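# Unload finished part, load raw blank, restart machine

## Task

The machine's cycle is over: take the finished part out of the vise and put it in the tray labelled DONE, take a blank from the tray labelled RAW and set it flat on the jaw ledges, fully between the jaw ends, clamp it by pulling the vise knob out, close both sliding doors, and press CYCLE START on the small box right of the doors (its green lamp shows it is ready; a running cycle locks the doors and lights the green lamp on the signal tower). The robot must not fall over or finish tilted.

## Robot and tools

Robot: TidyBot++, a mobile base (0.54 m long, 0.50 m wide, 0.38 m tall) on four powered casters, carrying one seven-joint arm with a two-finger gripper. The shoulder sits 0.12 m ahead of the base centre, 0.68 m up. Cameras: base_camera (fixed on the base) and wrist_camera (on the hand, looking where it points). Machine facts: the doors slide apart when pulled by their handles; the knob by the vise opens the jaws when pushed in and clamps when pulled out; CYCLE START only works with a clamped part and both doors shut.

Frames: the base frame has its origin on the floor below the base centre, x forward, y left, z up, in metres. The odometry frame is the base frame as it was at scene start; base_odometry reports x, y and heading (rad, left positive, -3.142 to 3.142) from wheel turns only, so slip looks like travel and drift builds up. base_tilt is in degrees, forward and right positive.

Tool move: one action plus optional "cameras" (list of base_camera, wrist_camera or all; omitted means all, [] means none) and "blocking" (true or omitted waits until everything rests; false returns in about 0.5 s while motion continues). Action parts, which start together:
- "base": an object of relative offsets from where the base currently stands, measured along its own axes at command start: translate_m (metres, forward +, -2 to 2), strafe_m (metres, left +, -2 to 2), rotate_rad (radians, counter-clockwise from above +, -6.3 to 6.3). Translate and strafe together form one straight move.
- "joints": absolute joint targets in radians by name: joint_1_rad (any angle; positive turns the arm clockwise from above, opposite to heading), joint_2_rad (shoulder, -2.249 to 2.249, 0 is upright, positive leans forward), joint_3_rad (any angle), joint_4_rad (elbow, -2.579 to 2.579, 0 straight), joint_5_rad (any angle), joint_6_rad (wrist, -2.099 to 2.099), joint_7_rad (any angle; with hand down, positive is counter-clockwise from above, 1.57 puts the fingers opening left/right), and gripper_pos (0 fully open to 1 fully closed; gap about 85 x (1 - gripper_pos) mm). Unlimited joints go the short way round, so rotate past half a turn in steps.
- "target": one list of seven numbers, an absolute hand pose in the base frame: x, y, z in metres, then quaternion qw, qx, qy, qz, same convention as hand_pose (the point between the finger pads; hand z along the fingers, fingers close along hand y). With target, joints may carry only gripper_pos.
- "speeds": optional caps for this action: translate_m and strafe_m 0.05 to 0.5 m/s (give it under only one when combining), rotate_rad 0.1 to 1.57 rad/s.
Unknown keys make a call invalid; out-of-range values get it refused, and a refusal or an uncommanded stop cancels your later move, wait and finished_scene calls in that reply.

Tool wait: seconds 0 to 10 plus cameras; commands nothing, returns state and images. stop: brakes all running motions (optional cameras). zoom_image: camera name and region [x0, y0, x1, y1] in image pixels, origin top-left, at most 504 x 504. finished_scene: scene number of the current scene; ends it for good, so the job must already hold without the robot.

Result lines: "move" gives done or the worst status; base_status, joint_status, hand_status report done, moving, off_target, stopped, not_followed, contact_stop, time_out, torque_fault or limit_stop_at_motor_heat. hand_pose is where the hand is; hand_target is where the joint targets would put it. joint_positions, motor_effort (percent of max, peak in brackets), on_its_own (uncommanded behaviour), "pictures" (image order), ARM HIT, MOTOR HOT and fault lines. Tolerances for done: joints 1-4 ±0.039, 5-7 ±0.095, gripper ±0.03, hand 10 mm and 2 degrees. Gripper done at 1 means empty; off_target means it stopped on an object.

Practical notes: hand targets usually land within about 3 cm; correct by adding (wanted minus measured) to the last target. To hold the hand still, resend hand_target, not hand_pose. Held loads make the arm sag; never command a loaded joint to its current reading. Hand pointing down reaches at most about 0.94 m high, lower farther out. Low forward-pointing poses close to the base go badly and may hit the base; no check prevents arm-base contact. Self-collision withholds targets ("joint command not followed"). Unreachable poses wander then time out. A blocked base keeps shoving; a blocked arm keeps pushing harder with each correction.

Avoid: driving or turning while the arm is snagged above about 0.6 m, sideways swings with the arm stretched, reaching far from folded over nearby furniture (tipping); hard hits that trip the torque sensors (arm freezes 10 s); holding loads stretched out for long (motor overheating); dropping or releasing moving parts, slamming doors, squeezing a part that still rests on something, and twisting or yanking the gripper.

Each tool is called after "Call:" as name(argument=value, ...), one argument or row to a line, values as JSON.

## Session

Call:
move(
)

Scene clock: 0.00 s.
base_odometry: x=+0.000 y=+0.000 heading=+0.000
base_tilt: forward=+0.0 right=-0.6
base_status: not commanded
joint_positions: joint_1_rad=-0.029 joint_2_rad=-0.383 joint_3_rad=+3.121 joint_4_rad=-2.524 joint_5_rad=+0.036 joint_6_rad=-0.870 joint_7_rad=+1.555 gripper_pos=+0.000
joint_status: not commanded
motor_effort: joint_1_rad=-1 joint_2_rad=+0 joint_3_rad=+1 joint_4_rad=+15 joint_5_rad=+0 joint_6_rad=+1 joint_7_rad=-1
hand_pose: x=+0.2667 y=-0.0008 z=+0.5937 quat_wxyz=(+0.016, +0.997, +0.027, +0.065) (m; base frame)
hand_target: x=+0.2676 y=-0.0008 z=+0.5943 quat_wxyz=(+0.016, +0.997, +0.027, +0.066) (m; base frame)
hand_status: not commanded
pictures: base_camera, wrist_camera
camera_calibration:
wrist_camera: T_world_to_cam=[[0.0458268, -0.994706, 0.0919828, -0.0750178], [-0.994549, -0.0540645, -0.0891601, 0.365416], [0.093661, -0.0873954, -0.991761, 0.696777], [0, 0, 0, 1]] pos_world=[0.301601, 0.00603056, 0.730517]

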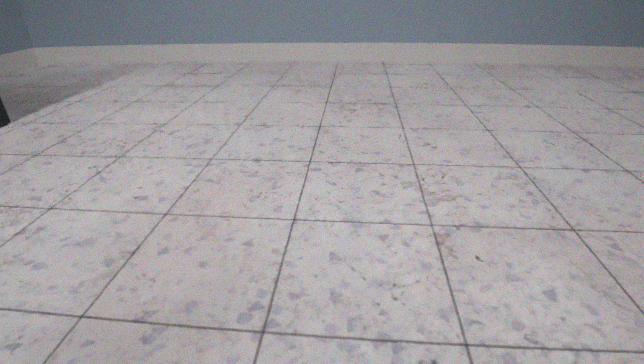

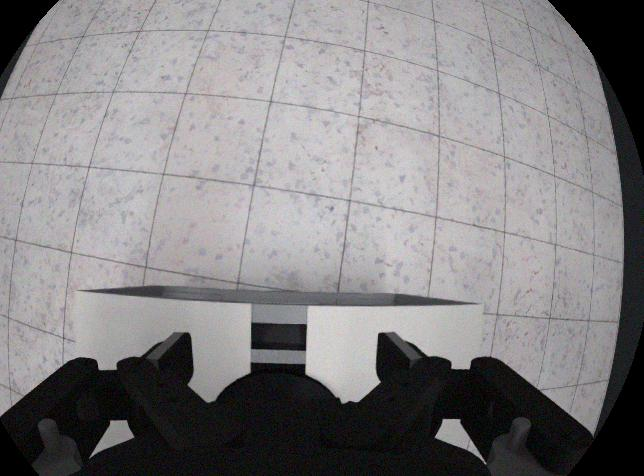

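Call:
move(
  joints={"joint_1_rad": -1.0, "joint_2_rad": -0.278, "joint_3_rad": 3.1416, "joint_4_rad": -1.6, "joint_5_rad": 0.0, "joint_6_rad": -0.45, "joint_7_rad": 1.6},
  cameras=["wrist_camera"],
)

Scene clock: 8.43 s.
move: done
base_odometry: x=+0.000 y=+0.000 heading=+0.000
base_tilt: forward=-0.1 right=-0.6
base_status: not commanded
joint_positions: joint_1_rad=-0.980 joint_2_rad=-0.291 joint_3_rad=+3.121 joint_4_rad=-1.621 joint_5_rad=+0.036 joint_6_rad=-0.485 joint_7_rad=+1.555 gripper_pos=+0.000
joint_status: all done
motor_effort: joint_1_rad=+0(2) joint_2_rad=-10(11) joint_3_rad=+1(3) joint_4_rad=+23(23) joint_5_rad=+1(2) joint_6_rad=+8(8) joint_7_rad=-1(2)
hand_pose: x=+0.3833 y=+0.4084 z=+1.0845 quat_wxyz=(-0.283, +0.690, +0.380, +0.547) (m; base frame)
hand_target: x=+0.3849 y=+0.4166 z=+1.1016 quat_wxyz=(-0.295, +0.674, +0.381, +0.559) (m; base frame)
hand_status: not commanded
pictures: wrist_camera
camera_calibration:
wrist_camera: T_world_to_cam=[[0.802653, -0.595039, 0.040941, -0.116378], [-0.13462, -0.247604, -0.959463, 1.24059], [0.581056, 0.764605, -0.278845, -0.0995136], [0, 0, 0, 1]] pos_world=[0.318242, 0.314014, 1.16731]

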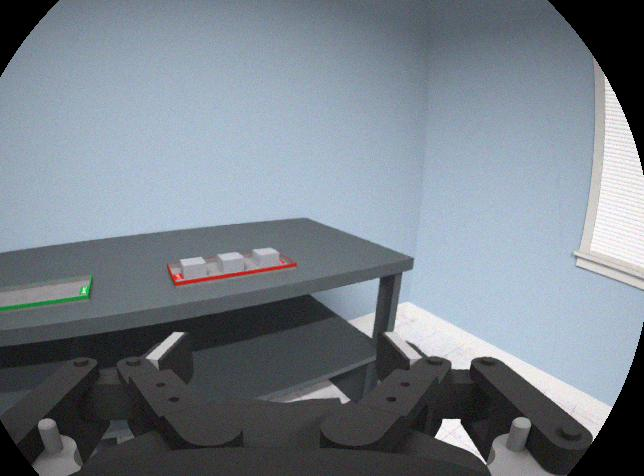

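Call:
zoom_image(
  camera="wrist_camera",
  region=[0, 180, 430, 400],
)

Call:
move(
  joints={"joint_1_rad": 0.9},
  cameras=["wrist_camera"],
)

Scaled by 1.172.

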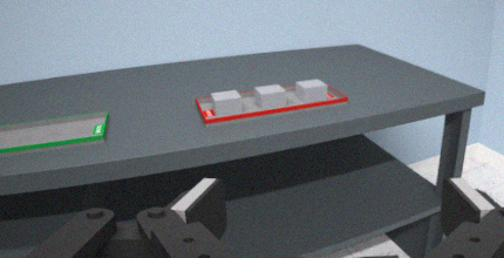

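Scene clock: 12.33 s.
move: done
base_odometry: x=+0.000 y=+0.000 heading=+0.000
base_tilt: forward=+0.0 right=-0.6
base_status: not commanded
joint_positions: joint_1_rad=+0.880 joint_2_rad=-0.285 joint_3_rad=+3.125 joint_4_rad=-1.621 joint_5_rad=+0.036 joint_6_rad=-0.481 joint_7_rad=+1.555 gripper_pos=+0.000
joint_status: all done
motor_effort: joint_1_rad=-1(1) joint_2_rad=-11(12) joint_3_rad=+2(3) joint_4_rad=+23(23) joint_5_rad=+1(1) joint_6_rad=+8(9) joint_7_rad=-1(2)
hand_pose: x=+0.4352 y=-0.3733 z=+1.0827 quat_wxyz=(+0.270, +0.717, -0.328, +0.553) (m; base frame)
hand_target: x=+0.4273 y=-0.3863 z=+1.1016 quat_wxyz=(+0.283, +0.702, -0.327, +0.565) (m; base frame)
hand_status: not commanded
pictures: wrist_camera
camera_calibration:
wrist_camera: T_world_to_cam=[[-0.801378, -0.596813, 0.0401022, 0.0751797], [-0.198891, 0.202634, -0.958844, 1.24767], [0.564124, -0.776372, -0.281087, -0.0979249], [0, 0, 0, 1]] pos_world=[0.363639, -0.283979, 1.16578]

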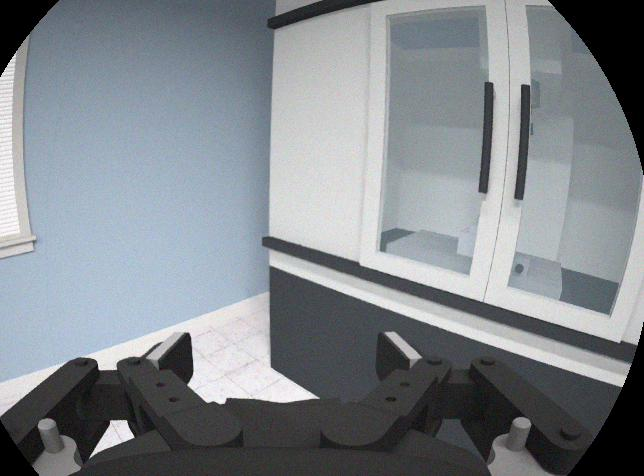

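Call:
move(
  base={"rotate_rad": -1.683},
  joints={"joint_1_rad": 0.0, "joint_2_rad": -0.278, "joint_3_rad": 3.1416, "joint_4_rad": -1.6, "joint_5_rad": 0.0, "joint_6_rad": -0.22, "joint_7_rad": 1.6, "gripper_pos": 1.0},
  cameras=["wrist_camera", "base_camera"],
)

Scene clock: 25.47 s.
move: done
base_odometry: x=+0.000 y=+0.000 heading=-1.682
base_tilt: forward=-0.1 right=-0.6
base_status: done
joint_positions: joint_1_rad=+0.019 joint_2_rad=-0.281 joint_3_rad=+3.127 joint_4_rad=-1.621 joint_5_rad=+0.036 joint_6_rad=-0.253 joint_7_rad=+1.555 gripper_pos=+0.999
joint_status: all done
motor_effort: joint_1_rad=+0(2) joint_2_rad=-11(14) joint_3_rad=+2(4) joint_4_rad=+23(24) joint_5_rad=+1(2) joint_6_rad=+8(9) joint_7_rad=-1(3)
hand_pose: x=+0.6193 y=-0.0025 z=+1.1513 quat_wxyz=(+0.013, +0.715, +0.003, +0.699) (m; base frame)
hand_target: x=+0.6194 y=+0.0013 z=+1.1728 quat_wxyz=(+0.010, +0.697, +0.010, +0.717) (m; base frame)
hand_status: not commanded
pictures: base_camera, wrist_camera
camera_calibration:
wrist_camera: T_world_to_cam=[[-0.0707679, -0.997145, 0.0263233, 0.00365461], [-0.0622693, -0.0219218, -0.997819, 1.23459], [0.995547, -0.0722526, -0.0605402, -0.413983], [0, 0, 0, 1]] pos_world=[0.489275, 0.000797348, 1.20674]

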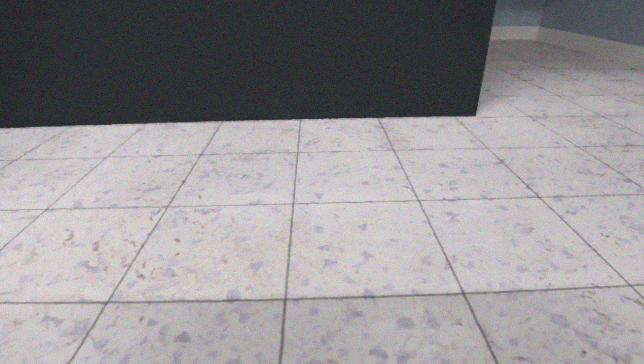

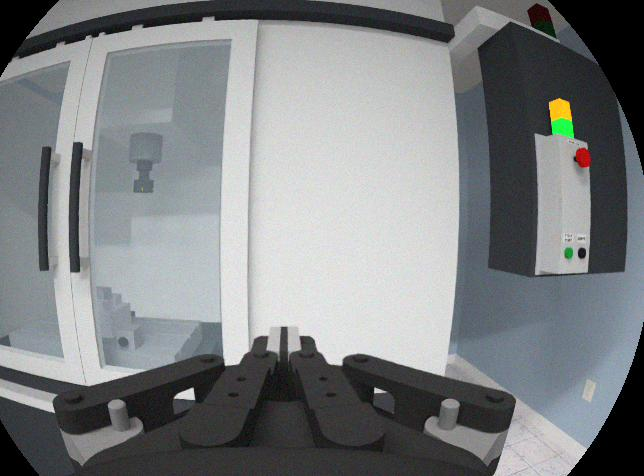

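Call:
move(
  base={"rotate_rad": -0.05},
  cameras=[],
)

Call:
move(
  base={"translate_m": 0.3, "strafe_m": 0.58},
  joints={"joint_6_rad": -0.18},
  cameras=["wrist_camera", "base_camera"],
)

Scene clock: 33.47 s.
move: done
base_odometry: x=+0.000 y=+0.000 heading=-1.730
base_tilt: forward=-0.1 right=-0.6
base_status: done
joint_positions: joint_1_rad=+0.014 joint_2_rad=-0.281 joint_3_rad=+3.134 joint_4_rad=-1.621 joint_5_rad=+0.036 joint_6_rad=-0.251 joint_7_rad=+1.555 gripper_pos=+0.999
joint_status: not commanded
motor_effort: joint_1_rad=+0(2) joint_2_rad=-10(12) joint_3_rad=+1(4) joint_4_rad=+23(23) joint_5_rad=+0(1) joint_6_rad=+9(9) joint_7_rad=-1(2)
hand_pose: x=+0.6194 y=-0.0036 z=+1.1517 quat_wxyz=(+0.013, +0.714, +0.002, +0.700) (m; base frame)
hand_target: x=+0.6194 y=+0.0013 z=+1.1728 quat_wxyz=(+0.010, +0.697, +0.010, +0.717) (m; base frame)
hand_status: not commanded
pictures: none
No camera images: "cameras" was empty.

Scene clock: 35.93 s.
move: done
base_odometry: x=+0.525 y=-0.389 heading=-1.731
base_tilt: forward=+0.0 right=-0.6
base_status: done
joint_positions: joint_1_rad=+0.011 joint_2_rad=-0.276 joint_3_rad=+3.135 joint_4_rad=-1.618 joint_5_rad=+0.036 joint_6_rad=-0.204 joint_7_rad=+1.555 gripper_pos=+0.999
joint_status: all done
motor_effort: joint_1_rad=+0(2) joint_2_rad=-11(13) joint_3_rad=+1(4) joint_4_rad=+23(24) joint_5_rad=+1(1) joint_6_rad=+9(9) joint_7_rad=-1(2)
hand_pose: x=+0.6216 y=-0.0024 z=+1.1658 quat_wxyz=(+0.012, +0.698, +0.003, +0.716) (m; base frame)
hand_target: x=+0.6188 y=+0.0013 z=+1.1852 quat_wxyz=(+0.011, +0.682, +0.010, +0.731) (m; base frame)
hand_status: not commanded
pictures: base_camera, wrist_camera
camera_calibration:
wrist_camera: T_world_to_cam=[[-0.0688937, -0.997391, 0.0215459, 0.00794761], [-0.015678, -0.0205122, -0.999667, 1.22244], [0.997501, -0.0692085, -0.014224, -0.470611], [0, 0, 0, 1]] pos_world=[0.489148, 0.000431551, 1.21517]

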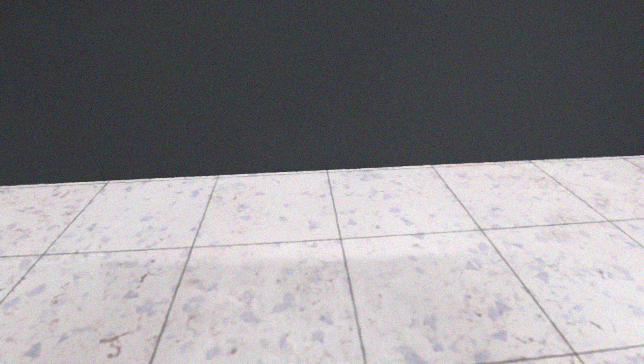

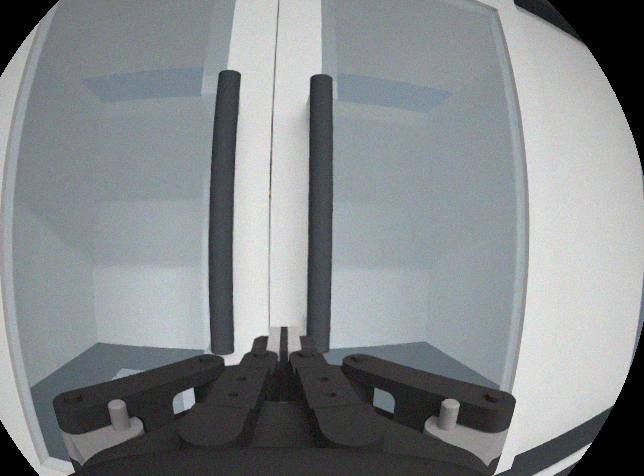

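Call:
zoom_image(
  camera="base_camera",
  region=[0, 150, 60, 210],
)

Call:
zoom_image(
  camera="base_camera",
  region=[495, 130, 555, 190],
)

Scaled by 8.400.

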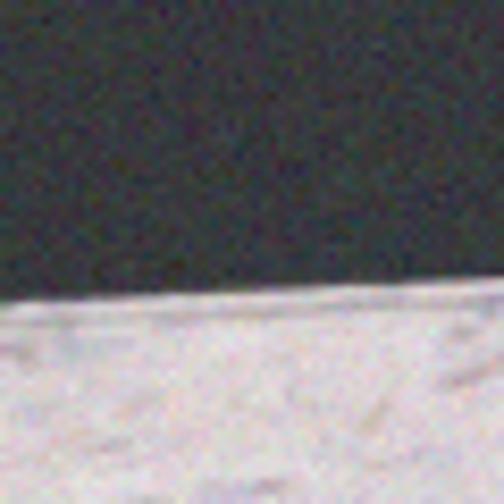

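Scaled by 8.400.

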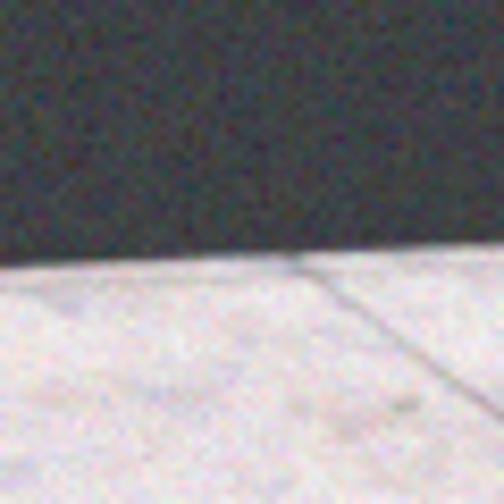

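Call:
zoom_image(
  camera="wrist_camera",
  region=[200, 50, 350, 110],
)

Call:
zoom_image(
  camera="wrist_camera",
  region=[200, 320, 350, 380],
)

Scaled by 3.360.

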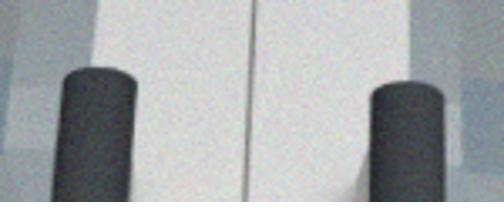

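Scaled by 3.360.

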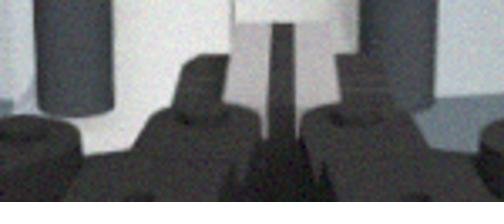

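Call:
zoom_image(
  camera="wrist_camera",
  region=[0, 200, 60, 260],
)

Call:
zoom_image(
  camera="wrist_camera",
  region=[500, 200, 560, 260],
)

Call:
zoom_image(
  camera="wrist_camera",
  region=[190, 200, 350, 260],
)

Scaled by 8.400.

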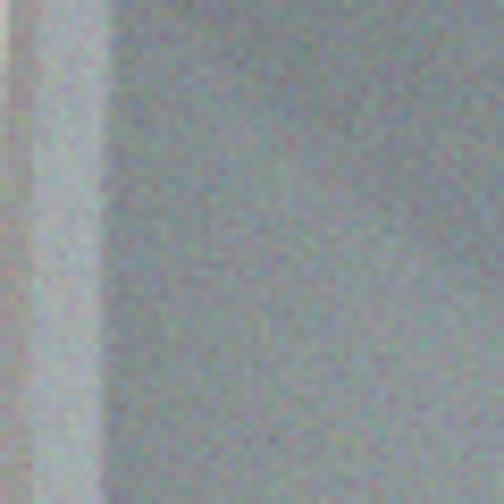

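Scaled by 8.400.

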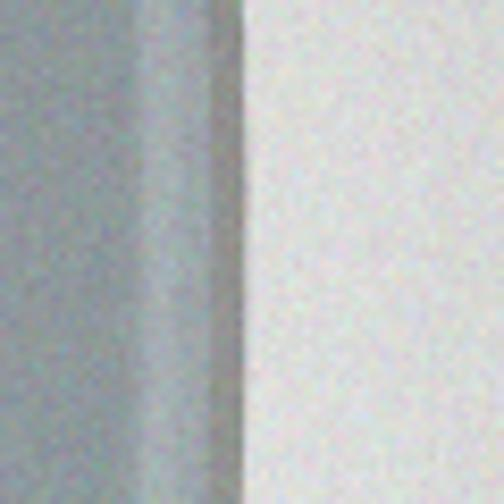

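Scaled by 3.150.

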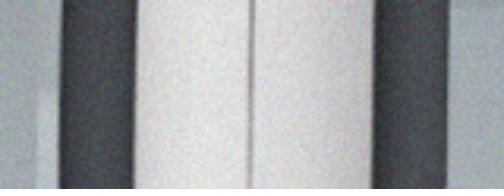

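Call:
move(
  base={"rotate_rad": 0.055, "strafe_m": -0.03},
  cameras=["wrist_camera", "base_camera"],
)

Call:
zoom_image(
  camera="wrist_camera",
  region=[190, 200, 350, 260],
)

Call:
zoom_image(
  camera="wrist_camera",
  region=[0, 200, 60, 260],
)

Call:
zoom_image(
  camera="wrist_camera",
  region=[500, 200, 560, 260],
)

Scene clock: 59.83 s.
move: done
base_odometry: x=+0.496 y=-0.384 heading=-1.675
base_tilt: forward=+0.0 right=-0.6
base_status: done
joint_positions: joint_1_rad=+0.009 joint_2_rad=-0.276 joint_3_rad=+3.136 joint_4_rad=-1.617 joint_5_rad=+0.036 joint_6_rad=-0.204 joint_7_rad=+1.555 gripper_pos=+0.999
joint_status: not commanded
motor_effort: joint_1_rad=-1(2) joint_2_rad=-11(13) joint_3_rad=+2(4) joint_4_rad=+23(23) joint_5_rad=+1(1) joint_6_rad=+8(9) joint_7_rad=-1(2)
hand_pose: x=+0.6216 y=-0.0023 z=+1.1659 quat_wxyz=(+0.012, +0.698, +0.003, +0.716) (m; base frame)
hand_target: x=+0.6188 y=+0.0013 z=+1.1852 quat_wxyz=(+0.011, +0.682, +0.010, +0.731) (m; base frame)
hand_status: not commanded
pictures: base_camera, wrist_camera
camera_calibration:
wrist_camera: T_world_to_cam=[[-0.0684513, -0.997427, 0.0213026, 0.00806208], [-0.0156078, -0.0202795, -0.999673, 1.22245], [0.997532, -0.0687614, -0.0141795, -0.470667], [0, 0, 0, 1]] pos_world=[0.489137, 0.000468184, 1.2152]

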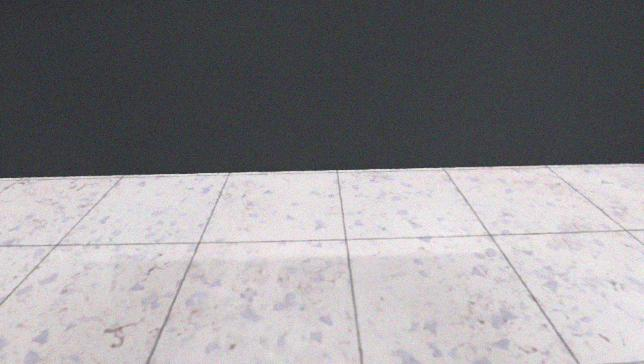

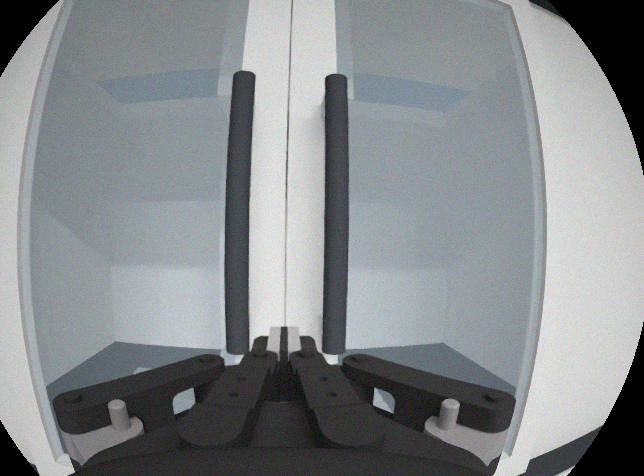

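Scaled by 3.150.

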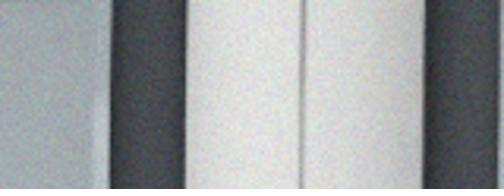

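Scaled by 8.400.

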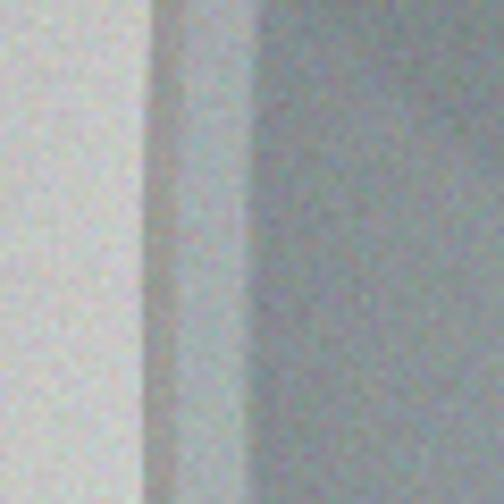

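Scaled by 8.400.

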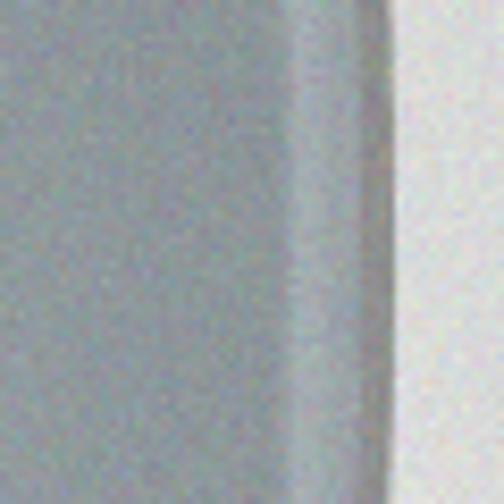

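Call:
move(
  base={"translate_m": 0.15},
  speeds={"translate_m": 0.2},
  cameras=["wrist_camera"],
)

Scene clock: 65.23 s.
move: done
base_odometry: x=+0.480 y=-0.533 heading=-1.675
base_tilt: forward=+0.0 right=-0.7
base_status: done
joint_positions: joint_1_rad=+0.009 joint_2_rad=-0.273 joint_3_rad=+3.136 joint_4_rad=-1.617 joint_5_rad=+0.036 joint_6_rad=-0.204 joint_7_rad=+1.555 gripper_pos=+0.999
joint_status: not commanded
motor_effort: joint_1_rad=-1(1) joint_2_rad=-12(14) joint_3_rad=+1(4) joint_4_rad=+23(24) joint_5_rad=+1(1) joint_6_rad=+8(9) joint_7_rad=-1(2)
hand_pose: x=+0.6232 y=-0.0023 z=+1.1643 quat_wxyz=(+0.011, +0.699, +0.003, +0.715) (m; base frame)
hand_target: x=+0.6188 y=+0.0013 z=+1.1852 quat_wxyz=(+0.011, +0.682, +0.010, +0.731) (m; base frame)
hand_status: not commanded
pictures: wrist_camera
camera_calibration:
wrist_camera: T_world_to_cam=[[-0.0683813, -0.997428, 0.0214821, 0.00793851], [-0.0186587, -0.0202501, -0.999621, 1.22277], [0.997485, -0.0687562, -0.017226, -0.468714], [0, 0, 0, 1]] pos_world=[0.490893, 0.0004524, 1.21407]

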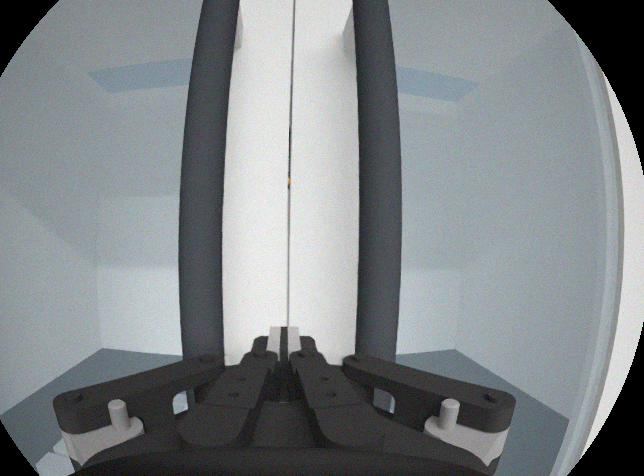

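Call:
move(
  base={"translate_m": 0.042, "strafe_m": -0.002},
  speeds={"translate_m": 0.1},
  cameras=["wrist_camera"],
)

Scene clock: 67.40 s.
move: done
base_odometry: x=+0.474 y=-0.575 heading=-1.675
base_tilt: forward=+0.0 right=-0.6
base_status: done
joint_positions: joint_1_rad=+0.009 joint_2_rad=-0.274 joint_3_rad=+3.136 joint_4_rad=-1.617 joint_5_rad=+0.036 joint_6_rad=-0.204 joint_7_rad=+1.555 gripper_pos=+0.999
joint_status: not commanded
motor_effort: joint_1_rad=+0(1) joint_2_rad=-11(14) joint_3_rad=+1(2) joint_4_rad=+23(24) joint_5_rad=+0(1) joint_6_rad=+8(9) joint_7_rad=-1(2)
hand_pose: x=+0.6228 y=-0.0023 z=+1.1648 quat_wxyz=(+0.012, +0.699, +0.003, +0.715) (m; base frame)
hand_target: x=+0.6188 y=+0.0013 z=+1.1852 quat_wxyz=(+0.011, +0.682, +0.010, +0.731) (m; base frame)
hand_status: not commanded
pictures: wrist_camera
camera_calibration:
wrist_camera: T_world_to_cam=[[-0.0684015, -0.997428, 0.0214266, 0.00797871], [-0.0177187, -0.020259, -0.999638, 1.22267], [0.997501, -0.0687563, -0.0162874, -0.469355], [0, 0, 0, 1]] pos_world=[0.490392, 0.000457136, 1.21441]

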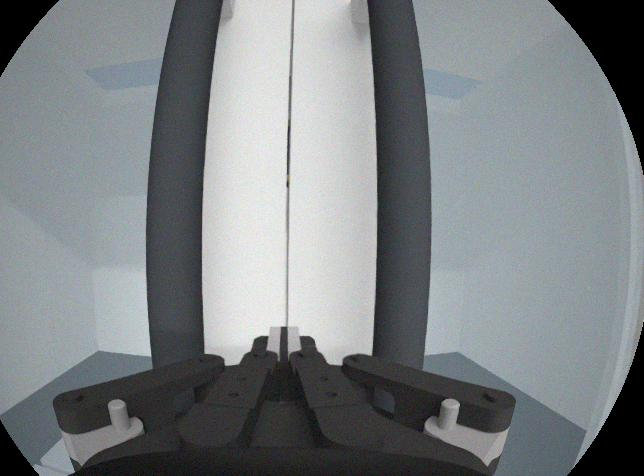

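Call:
move(
  base={"strafe_m": -0.37},
  speeds={"strafe_m": 0.15},
  cameras=["wrist_camera"],
)

Scene clock: 71.37 s.
move: done
base_odometry: x=+0.106 y=-0.537 heading=-1.675
base_tilt: forward=+0.0 right=-0.6
base_status: done
joint_positions: joint_1_rad=+0.010 joint_2_rad=-0.272 joint_3_rad=+3.154 joint_4_rad=-1.611 joint_5_rad=+0.035 joint_6_rad=-0.195 joint_7_rad=+1.555 gripper_pos=+0.999
joint_status: not commanded
motor_effort: joint_1_rad=-1(23) joint_2_rad=-11(14) joint_3_rad=+1(31) joint_4_rad=+23(26) joint_5_rad=+1(5) joint_6_rad=+8(11) joint_7_rad=-1(2)
hand_pose: x=+0.6231 y=-0.0131 z=+1.1707 quat_wxyz=(+0.016, +0.694, -0.004, +0.720) (m; base frame)
hand_target: x=+0.6188 y=+0.0013 z=+1.1852 quat_wxyz=(+0.011, +0.682, +0.010, +0.731) (m; base frame)
hand_status: not commanded
pictures: wrist_camera
camera_calibration:
wrist_camera: T_world_to_cam=[[-0.0852296, -0.996242, 0.0154163, 0.0146563], [-0.00431214, -0.0151037, -0.999877, 1.22031], [0.996352, -0.0852856, -0.00300865, -0.485364], [0, 0, 0, 1]] pos_world=[0.490105, -0.00836221, 1.21847]

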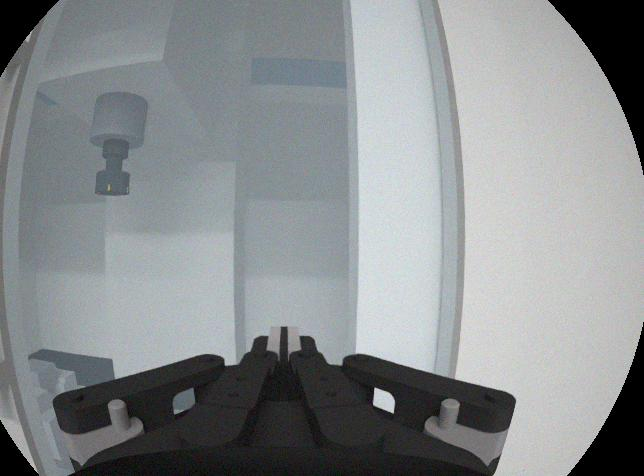

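Call:
zoom_image(
  camera="wrist_camera",
  region=[0, 0, 300, 400],
)

Scaled by 1.260.

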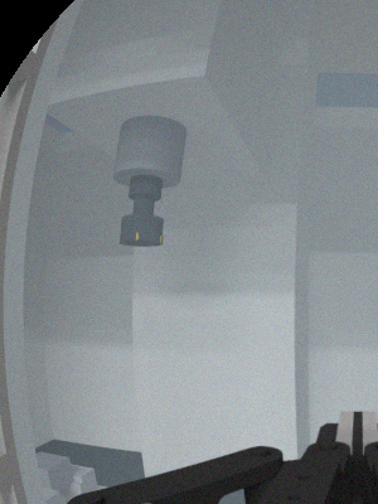

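Call:
move(
  base={"translate_m": -0.1},
  cameras=[],
)

Call:
move(
  base={"strafe_m": 0.25},
  cameras=["wrist_camera"],
)

Scene clock: 79.93 s.
move: done
base_odometry: x=+0.116 y=-0.437 heading=-1.675
base_tilt: forward=+0.0 right=-0.6
base_status: done
joint_positions: joint_1_rad=+0.010 joint_2_rad=-0.280 joint_3_rad=+3.154 joint_4_rad=-1.611 joint_5_rad=+0.035 joint_6_rad=-0.195 joint_7_rad=+1.555 gripper_pos=+0.999
joint_status: not commanded
motor_effort: joint_1_rad=-1(1) joint_2_rad=-11(14) joint_3_rad=+1(3) joint_4_rad=+23(24) joint_5_rad=+1(1) joint_6_rad=+8(9) joint_7_rad=-1(2)
hand_pose: x=+0.6189 y=-0.0130 z=+1.1750 quat_wxyz=(+0.016, +0.691, -0.004, +0.723) (m; base frame)
hand_target: x=+0.6188 y=+0.0013 z=+1.1852 quat_wxyz=(+0.011, +0.682, +0.010, +0.731) (m; base frame)
hand_status: not commanded
pictures: none
No camera images: "cameras" was empty.

Scene clock: 81.70 s.
move: done
base_odometry: x=+0.364 y=-0.463 heading=-1.674
base_tilt: forward=-0.1 right=-0.6
base_status: done
joint_positions: joint_1_rad=+0.009 joint_2_rad=-0.280 joint_3_rad=+3.150 joint_4_rad=-1.611 joint_5_rad=+0.035 joint_6_rad=-0.195 joint_7_rad=+1.555 gripper_pos=+0.999
joint_status: not commanded
motor_effort: joint_1_rad=+0(2) joint_2_rad=-11(13) joint_3_rad=+1(3) joint_4_rad=+23(23) joint_5_rad=+1(1) joint_6_rad=+8(9) joint_7_rad=-1(2)
hand_pose: x=+0.6191 y=-0.0104 z=+1.1747 quat_wxyz=(+0.015, +0.691, -0.003, +0.723) (m; base frame)
hand_target: x=+0.6188 y=+0.0013 z=+1.1852 quat_wxyz=(+0.011, +0.682, +0.010, +0.731) (m; base frame)
hand_status: not commanded
pictures: wrist_camera
camera_calibration:
wrist_camera: T_world_to_cam=[[-0.081118, -0.996577, 0.0159266, 0.0138159], [0.00385398, -0.0162927, -0.99986, 1.21931], [0.996697, -0.0810452, 0.00516243, -0.49093], [0, 0, 0, 1]] pos_world=[0.48573, -0.00615298, 1.22146]

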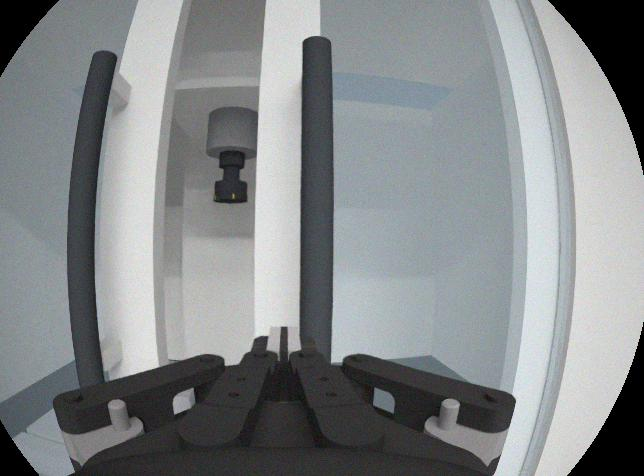

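Call:
move(
  base={"strafe_m": 0.05},
  cameras=[],
)

Call:
move(
  base={"translate_m": 0.113},
  speeds={"translate_m": 0.15},
  cameras=["wrist_camera"],
)

Scene clock: 85.30 s.
move: done
base_odometry: x=+0.414 y=-0.468 heading=-1.674
base_tilt: forward=+0.0 right=-0.6
base_status: done
joint_positions: joint_1_rad=+0.009 joint_2_rad=-0.280 joint_3_rad=+3.148 joint_4_rad=-1.611 joint_5_rad=+0.035 joint_6_rad=-0.195 joint_7_rad=+1.555 gripper_pos=+0.999
joint_status: not commanded
motor_effort: joint_1_rad=+0(2) joint_2_rad=-11(12) joint_3_rad=+1(3) joint_4_rad=+23(23) joint_5_rad=+1(1) joint_6_rad=+8(9) joint_7_rad=-2(2)
hand_pose: x=+0.6192 y=-0.0089 z=+1.1747 quat_wxyz=(+0.014, +0.691, -0.002, +0.723) (m; base frame)
hand_target: x=+0.6188 y=+0.0013 z=+1.1852 quat_wxyz=(+0.011, +0.682, +0.010, +0.731) (m; base frame)
hand_status: not commanded
pictures: none
No camera images: "cameras" was empty.

Scene clock: 86.70 s.
move: done
base_odometry: x=+0.403 y=-0.580 heading=-1.673
base_tilt: forward=+0.0 right=-0.6
base_status: done
joint_positions: joint_1_rad=+0.009 joint_2_rad=-0.273 joint_3_rad=+3.148 joint_4_rad=-1.611 joint_5_rad=+0.035 joint_6_rad=-0.195 joint_7_rad=+1.555 gripper_pos=+0.999
joint_status: not commanded
motor_effort: joint_1_rad=+0(1) joint_2_rad=-11(15) joint_3_rad=+1(2) joint_4_rad=+23(23) joint_5_rad=+0(1) joint_6_rad=+8(9) joint_7_rad=-1(2)
hand_pose: x=+0.6224 y=-0.0090 z=+1.1714 quat_wxyz=(+0.014, +0.693, -0.002, +0.720) (m; base frame)
hand_target: x=+0.6188 y=+0.0013 z=+1.1852 quat_wxyz=(+0.011, +0.682, +0.010, +0.731) (m; base frame)
hand_status: not commanded
pictures: wrist_camera
camera_calibration:
wrist_camera: T_world_to_cam=[[-0.0787151, -0.996753, 0.0169536, 0.0128282], [-0.00269477, -0.0167936, -0.999855, 1.22008], [0.996894, -0.0787494, -0.00136411, -0.486481], [0, 0, 0, 1]] pos_world=[0.489267, -0.00503397, 1.21902]

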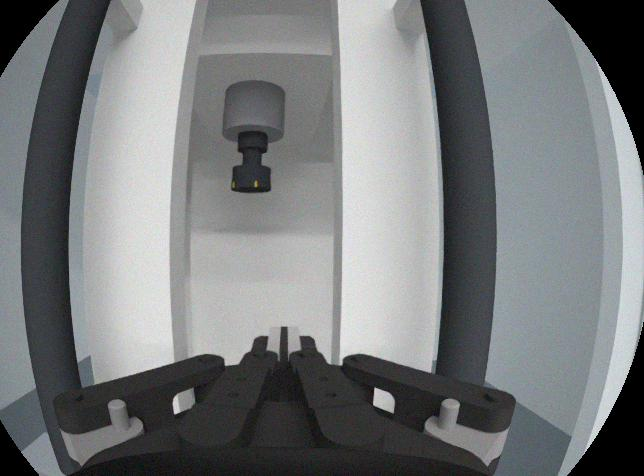

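Call:
move(
  base={"translate_m": 0.018, "strafe_m": -0.26},
  speeds={"strafe_m": 0.12},
  cameras=["wrist_camera"],
)

Scene clock: 91.60 s.
move: done
base_odometry: x=+0.143 y=-0.572 heading=-1.674
base_tilt: forward=+0.0 right=-0.6
base_status: done
joint_positions: joint_1_rad=-0.088 joint_2_rad=-0.298 joint_3_rad=+3.038 joint_4_rad=-1.624 joint_5_rad=+0.035 joint_6_rad=-0.190 joint_7_rad=+1.555 gripper_pos=+0.999
joint_status: not commanded
motor_effort: joint_1_rad=+14(21) joint_2_rad=-3(12) joint_3_rad=+21(30) joint_4_rad=+27(28) joint_5_rad=+3(5) joint_6_rad=+12(13) joint_7_rad=-1(2)
hand_pose: x=+0.5997 y=+0.1060 z=+1.1758 quat_wxyz=(-0.048, +0.683, +0.080, +0.724) (m; base frame)
hand_target: x=+0.6188 y=+0.0013 z=+1.1852 quat_wxyz=(+0.011, +0.682, +0.010, +0.731) (m; base frame)
hand_status: not commanded
pictures: wrist_camera
camera_calibration:
wrist_camera: T_world_to_cam=[[0.123038, -0.991243, 0.0479547, -0.0324942], [0.0212133, -0.0456838, -0.998731, 1.2137], [0.992175, 0.123899, 0.0154067, -0.493194], [0, 0, 0, 1]] pos_world=[0.467586, 0.0843431, 1.22132]

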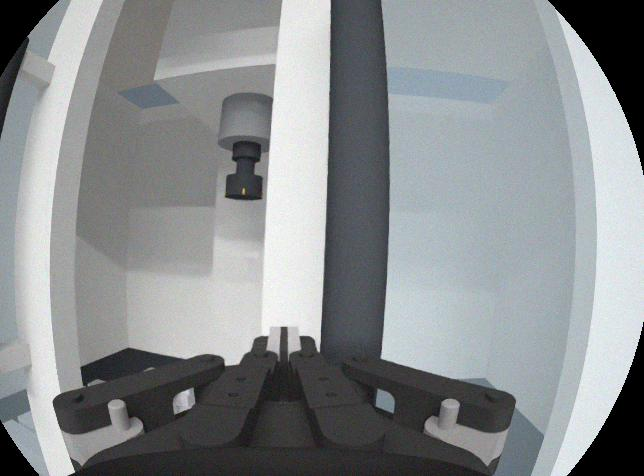

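Call:
move(
  base={"translate_m": -0.02, "strafe_m": 0.25},
  speeds={"strafe_m": 0.25},
  cameras=["wrist_camera"],
)

Call:
move(
  base={"translate_m": 0.02, "strafe_m": 0.45},
  speeds={"strafe_m": 0.12},
  cameras=["wrist_camera"],
)

Scene clock: 96.37 s.
move: done
base_odometry: x=+0.394 y=-0.577 heading=-1.673
base_tilt: forward=-0.1 right=-0.6
base_status: done
joint_positions: joint_1_rad=-0.009 joint_2_rad=-0.278 joint_3_rad=+3.130 joint_4_rad=-1.616 joint_5_rad=+0.035 joint_6_rad=-0.188 joint_7_rad=+1.555 gripper_pos=+0.999
joint_status: not commanded
motor_effort: joint_1_rad=+0(15) joint_2_rad=-11(13) joint_3_rad=+1(22) joint_4_rad=+23(28) joint_5_rad=+0(4) joint_6_rad=+9(13) joint_7_rad=-1(2)
hand_pose: x=+0.6201 y=+0.0109 z=+1.1730 quat_wxyz=(+0.003, +0.691, +0.012, +0.723) (m; base frame)
hand_target: x=+0.6188 y=+0.0013 z=+1.1852 quat_wxyz=(+0.011, +0.682, +0.010, +0.731) (m; base frame)
hand_status: not commanded
pictures: wrist_camera
camera_calibration:
wrist_camera: T_world_to_cam=[[-0.0439071, -0.998811, 0.0211912, 0.00586529], [0.00496803, -0.0214297, -0.999758, 1.21721], [0.999023, -0.0437912, 0.00590304, -0.492929], [0, 0, 0, 1]] pos_world=[0.486658, 0.0103567, 1.2197]

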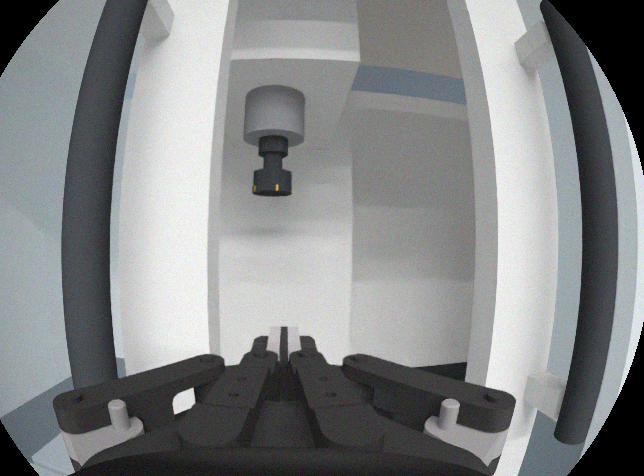

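Scene clock: 100.77 s.
move: done
base_odometry: x=+0.839 y=-0.643 heading=-1.674
base_tilt: forward=+0.0 right=-0.6
base_status: done
joint_positions: joint_1_rad=+0.087 joint_2_rad=-0.282 joint_3_rad=+3.242 joint_4_rad=-1.616 joint_5_rad=+0.035 joint_6_rad=-0.188 joint_7_rad=+1.555 gripper_pos=+0.999
joint_status: not commanded
motor_effort: joint_1_rad=-14(22) joint_2_rad=-7(13) joint_3_rad=-17(27) joint_4_rad=+23(26) joint_5_rad=-2(4) joint_6_rad=+9(13) joint_7_rad=-1(2)
hand_pose: x=+0.6091 y=-0.1054 z=+1.1743 quat_wxyz=(+0.066, +0.687, -0.069, +0.721) (m; base frame)
hand_target: x=+0.6188 y=+0.0013 z=+1.1852 quat_wxyz=(+0.011, +0.682, +0.010, +0.731) (m; base frame)
hand_status: not commanded
pictures: wrist_camera
camera_calibration:
wrist_camera: T_world_to_cam=[[-0.244732, -0.969542, -0.00974001, 0.0509391], [0.00846914, 0.00790754, -0.999933, 1.21719], [0.969554, -0.244798, 0.00627595, -0.490644], [0, 0, 0, 1]] pos_world=[0.477864, -0.0803461, 1.22068]

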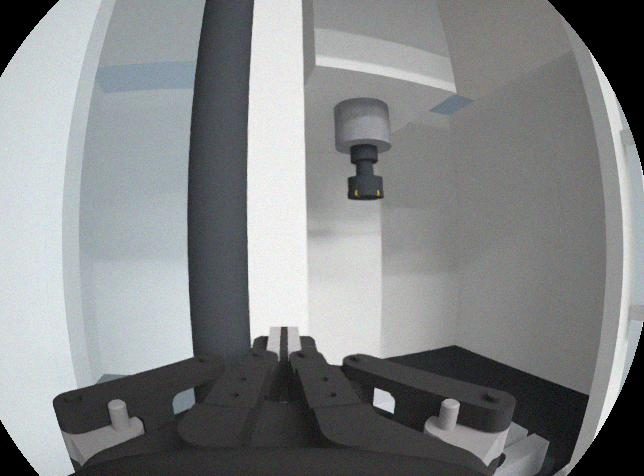

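Call:
move(
  base={"strafe_m": -0.3, "translate_m": -0.02},
  speeds={"strafe_m": 0.3},
  cameras=[],
)

Call:
move(
  joints={"joint_1_rad": 0.0, "joint_2_rad": 0.07, "joint_3_rad": 3.1416, "joint_4_rad": -0.97, "joint_5_rad": 0.0, "joint_6_rad": -1.35, "joint_7_rad": 1.6},
  cameras=["wrist_camera"],
)

Scene clock: 104.83 s.
move: done
base_odometry: x=+0.543 y=-0.592 heading=-1.674
base_tilt: forward=+0.0 right=-0.6
base_status: done
joint_positions: joint_1_rad=+0.007 joint_2_rad=-0.276 joint_3_rad=+3.147 joint_4_rad=-1.616 joint_5_rad=+0.035 joint_6_rad=-0.188 joint_7_rad=+1.555 gripper_pos=+0.999
joint_status: not commanded
motor_effort: joint_1_rad=-1(14) joint_2_rad=-11(14) joint_3_rad=+0(17) joint_4_rad=+23(24) joint_5_rad=+0(2) joint_6_rad=+8(9) joint_7_rad=-1(2)
hand_pose: x=+0.6214 y=-0.0080 z=+1.1719 quat_wxyz=(+0.013, +0.692, -0.001, +0.722) (m; base frame)
hand_target: x=+0.6188 y=+0.0013 z=+1.1852 quat_wxyz=(+0.011, +0.682, +0.010, +0.731) (m; base frame)
hand_status: not commanded
pictures: none
No camera images: "cameras" was empty.

Scene clock: 107.13 s.
move: done
base_odometry: x=+0.543 y=-0.592 heading=-1.674
base_tilt: forward=-0.1 right=-0.6
base_status: not commanded
joint_positions: joint_1_rad=+0.007 joint_2_rad=+0.064 joint_3_rad=+3.147 joint_4_rad=-0.994 joint_5_rad=+0.035 joint_6_rad=-1.310 joint_7_rad=+1.555 gripper_pos=+0.999
joint_status: all done
motor_effort: joint_1_rad=-1(1) joint_2_rad=-19(21) joint_3_rad=+1(3) joint_4_rad=+19(24) joint_5_rad=+1(2) joint_6_rad=+5(9) joint_7_rad=-1(3)
hand_pose: x=+0.6373 y=-0.0160 z=+1.0336 quat_wxyz=(+0.017, +0.926, -0.016, +0.377) (m; base frame)
hand_target: x=+0.6321 y=+0.0013 z=+1.0332 quat_wxyz=(+0.005, +0.930, +0.014, +0.367) (m; base frame)
hand_status: not commanded
pictures: wrist_camera
camera_calibration:
wrist_camera: T_world_to_cam=[[-0.0797069, -0.994891, 0.0619607, -0.036536], [-0.742258, 0.0177476, -0.669879, 1.21302], [0.665357, -0.0993848, -0.73988, 0.47212], [0, 0, 0, 1]] pos_world=[0.583332, -0.0109559, 1.16415]

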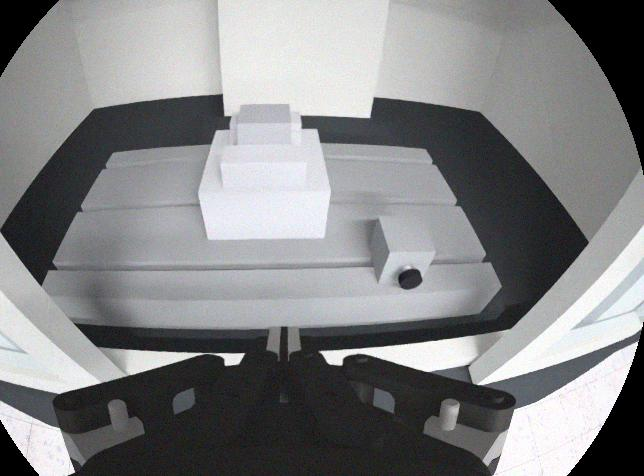

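Call:
zoom_image(
  camera="wrist_camera",
  region=[180, 80, 460, 310],
)

Scaled by 1.800.

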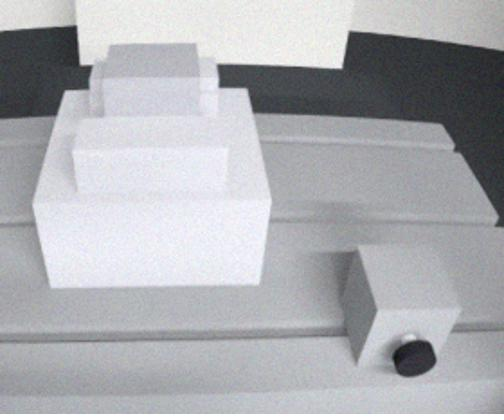

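Call:
move(
  base={"strafe_m": -0.155, "translate_m": 0.03},
  joints={"joint_1_rad": 0.0, "joint_2_rad": -0.27, "joint_4_rad": -2.115, "joint_6_rad": -0.03, "gripper_pos": 1.0},
  cameras=["wrist_camera"],
)

Scene clock: 122.30 s.
move: done
base_odometry: x=+0.385 y=-0.606 heading=-1.675
base_tilt: forward=+0.0 right=-0.6
base_status: done
joint_positions: joint_1_rad=+0.007 joint_2_rad=-0.252 joint_3_rad=+3.147 joint_4_rad=-2.111 joint_5_rad=+0.035 joint_6_rad=-0.064 joint_7_rad=+1.555 gripper_pos=+0.999
joint_status: all done
motor_effort: joint_1_rad=+0(3) joint_2_rad=-11(21) joint_3_rad=+0(3) joint_4_rad=+22(24) joint_5_rad=+0(1) joint_6_rad=+7(8) joint_7_rad=-1(2)
hand_pose: x=+0.6076 y=-0.0057 z=+0.8928 quat_wxyz=(+0.009, +0.820, +0.002, +0.572) (m; base frame)
hand_target: x=+0.6064 y=+0.0013 z=+0.9090 quat_wxyz=(+0.009, +0.806, +0.012, +0.592) (m; base frame)
hand_status: not commanded
pictures: wrist_camera
camera_calibration:
wrist_camera: T_world_to_cam=[[-0.0600111, -0.997432, 0.0390807, -0.0114674], [-0.382474, -0.0131867, -0.923872, 1.1045], [0.922015, -0.07039, -0.380701, -0.0876882], [0, 0, 0, 1]] pos_world=[0.502604, -0.00304563, 0.98748]

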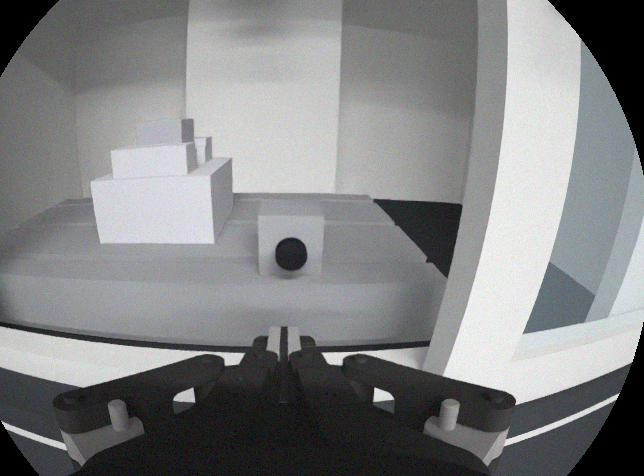

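Call:
move(
)

Scene clock: 129.93 s.
base_odometry: x=+0.385 y=-0.606 heading=-1.675
base_tilt: forward=+0.0 right=-0.6
base_status: done
joint_positions: joint_1_rad=+0.007 joint_2_rad=-0.252 joint_3_rad=+3.147 joint_4_rad=-2.111 joint_5_rad=+0.035 joint_6_rad=-0.062 joint_7_rad=+1.555 gripper_pos=+0.999
joint_status: all done
motor_effort: joint_1_rad=-1(3) joint_2_rad=-11(21) joint_3_rad=+1(3) joint_4_rad=+22(24) joint_5_rad=+1(1) joint_6_rad=+8(8) joint_7_rad=-1(2)
hand_pose: x=+0.6079 y=-0.0057 z=+0.8936 quat_wxyz=(+0.009, +0.819, +0.002, +0.573) (m; base frame)
hand_target: x=+0.6064 y=+0.0013 z=+0.9090 quat_wxyz=(+0.009, +0.806, +0.012, +0.592) (m; base frame)
hand_status: not commanded
pictures: base_camera, wrist_camera
camera_calibration:
wrist_camera: T_world_to_cam=[[-0.0600277, -0.997437, 0.0389367, -0.0113181], [-0.380167, -0.0132229, -0.924823, 1.10472], [0.922968, -0.0703174, -0.378399, -0.0902908], [0, 0, 0, 1]] pos_world=[0.502635, -0.00303054, 0.987947]

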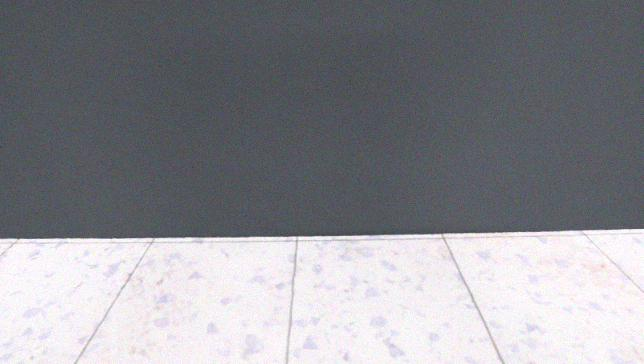

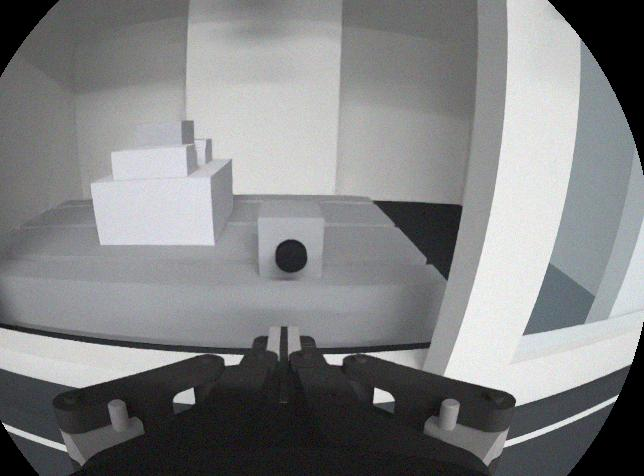

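Call:
move(
  base={"translate_m": 0.09, "strafe_m": -0.005},
  speeds={"translate_m": 0.2},
  cameras=["wrist_camera"],
)

Scene clock: 131.90 s.
move: done
base_odometry: x=+0.370 y=-0.695 heading=-1.675
base_tilt: forward=+0.0 right=-0.6
base_status: done
joint_positions: joint_1_rad=+0.007 joint_2_rad=-0.259 joint_3_rad=+3.147 joint_4_rad=-2.112 joint_5_rad=+0.035 joint_6_rad=-0.060 joint_7_rad=+1.555 gripper_pos=+0.999
joint_status: not commanded
motor_effort: joint_1_rad=+0(1) joint_2_rad=-11(13) joint_3_rad=+2(2) joint_4_rad=+22(23) joint_5_rad=+1(1) joint_6_rad=+7(9) joint_7_rad=-1(2)
hand_pose: x=+0.6064 y=-0.0056 z=+0.8966 quat_wxyz=(+0.009, +0.817, +0.002, +0.576) (m; base frame)
hand_target: x=+0.6064 y=+0.0013 z=+0.9090 quat_wxyz=(+0.009, +0.806, +0.012, +0.592) (m; base frame)
hand_status: not commanded
pictures: wrist_camera
camera_calibration:
wrist_camera: T_world_to_cam=[[-0.060243, -0.99744, 0.0385292, -0.0109989], [-0.373407, -0.0132775, -0.927573, 1.10528], [0.92571, -0.0702668, -0.371651, -0.095433], [0, 0, 0, 1]] pos_world=[0.500399, -0.00300126, 0.99018]

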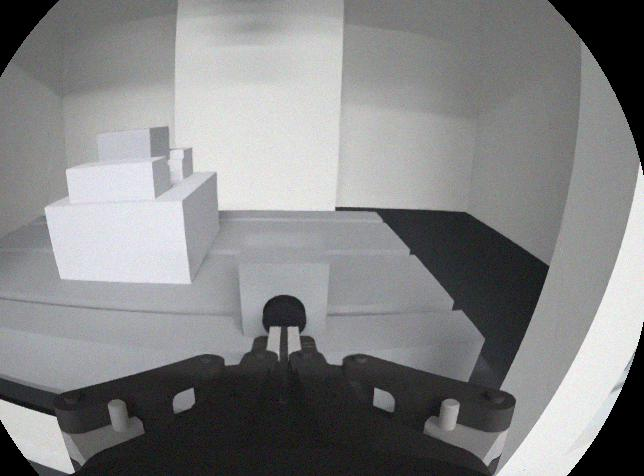

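Call:
move(
  base={"translate_m": 0.05},
  speeds={"translate_m": 0.08},
  cameras=["wrist_camera"],
)

Call:
move(
  base={"translate_m": 0.01},
  speeds={"translate_m": 0.08},
  cameras=["wrist_camera"],
)

Scene clock: 134.17 s.
move: done
base_odometry: x=+0.365 y=-0.745 heading=-1.675
base_tilt: forward=+0.0 right=-0.6
base_status: done
joint_positions: joint_1_rad=+0.007 joint_2_rad=-0.268 joint_3_rad=+3.147 joint_4_rad=-2.117 joint_5_rad=+0.035 joint_6_rad=-0.056 joint_7_rad=+1.555 gripper_pos=+0.999
joint_status: not commanded
motor_effort: joint_1_rad=+0(1) joint_2_rad=-10(12) joint_3_rad=+1(2) joint_4_rad=+22(24) joint_5_rad=+0(1) joint_6_rad=+8(10) joint_7_rad=-1(2)
hand_pose: x=+0.6039 y=-0.0056 z=+0.8992 quat_wxyz=(+0.009, +0.815, +0.002, +0.580) (m; base frame)
hand_target: x=+0.6064 y=+0.0013 z=+0.9090 quat_wxyz=(+0.009, +0.806, +0.012, +0.592) (m; base frame)
hand_status: not commanded
pictures: wrist_camera
camera_calibration:
wrist_camera: T_world_to_cam=[[-0.0604173, -0.997448, 0.0380458, -0.0106418], [-0.365794, -0.0133392, -0.9306, 1.10497], [0.928733, -0.0701413, -0.364055, -0.100847], [0, 0, 0, 1]] pos_world=[0.497209, -0.00294874, 0.991979]

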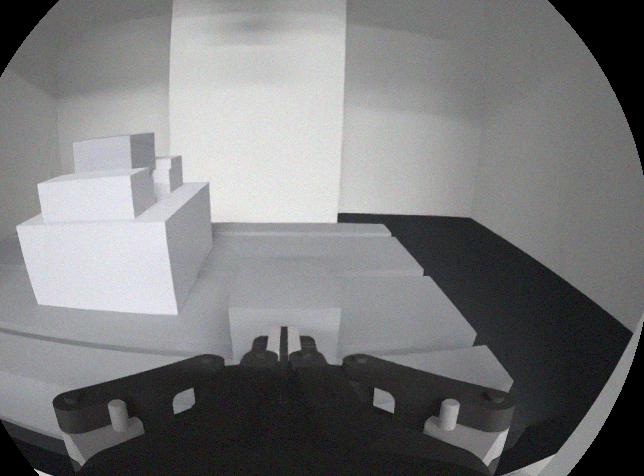

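Scene clock: 134.87 s.
move: done
base_odometry: x=+0.364 y=-0.755 heading=-1.676
base_tilt: forward=+0.0 right=-0.6
base_status: done
joint_positions: joint_1_rad=+0.007 joint_2_rad=-0.286 joint_3_rad=+3.147 joint_4_rad=-2.132 joint_5_rad=+0.035 joint_6_rad=-0.054 joint_7_rad=+1.555 gripper_pos=+0.999
joint_status: not commanded
motor_effort: joint_1_rad=-1(3) joint_2_rad=-7(11) joint_3_rad=+0(2) joint_4_rad=+23(27) joint_5_rad=+1(1) joint_6_rad=+9(12) joint_7_rad=-1(2)
hand_pose: x=+0.5974 y=-0.0054 z=+0.8995 quat_wxyz=(+0.009, +0.813, +0.002, +0.582) (m; base frame)
hand_target: x=+0.6064 y=+0.0013 z=+0.9090 quat_wxyz=(+0.009, +0.806, +0.012, +0.592) (m; base frame)
hand_status: not commanded
pictures: wrist_camera
camera_calibration:
wrist_camera: T_world_to_cam=[[-0.0603526, -0.997464, 0.0377258, -0.0106257], [-0.361478, -0.0133891, -0.932285, 1.10178], [0.930425, -0.0699028, -0.359753, -0.0995382], [0, 0, 0, 1]] pos_world=[0.490242, -0.00280494, 0.991768]

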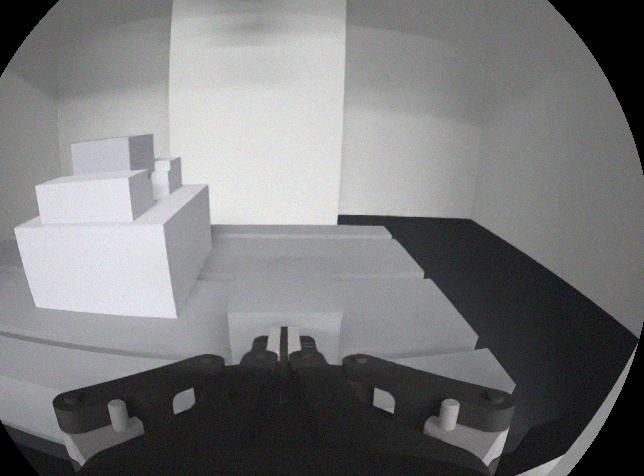

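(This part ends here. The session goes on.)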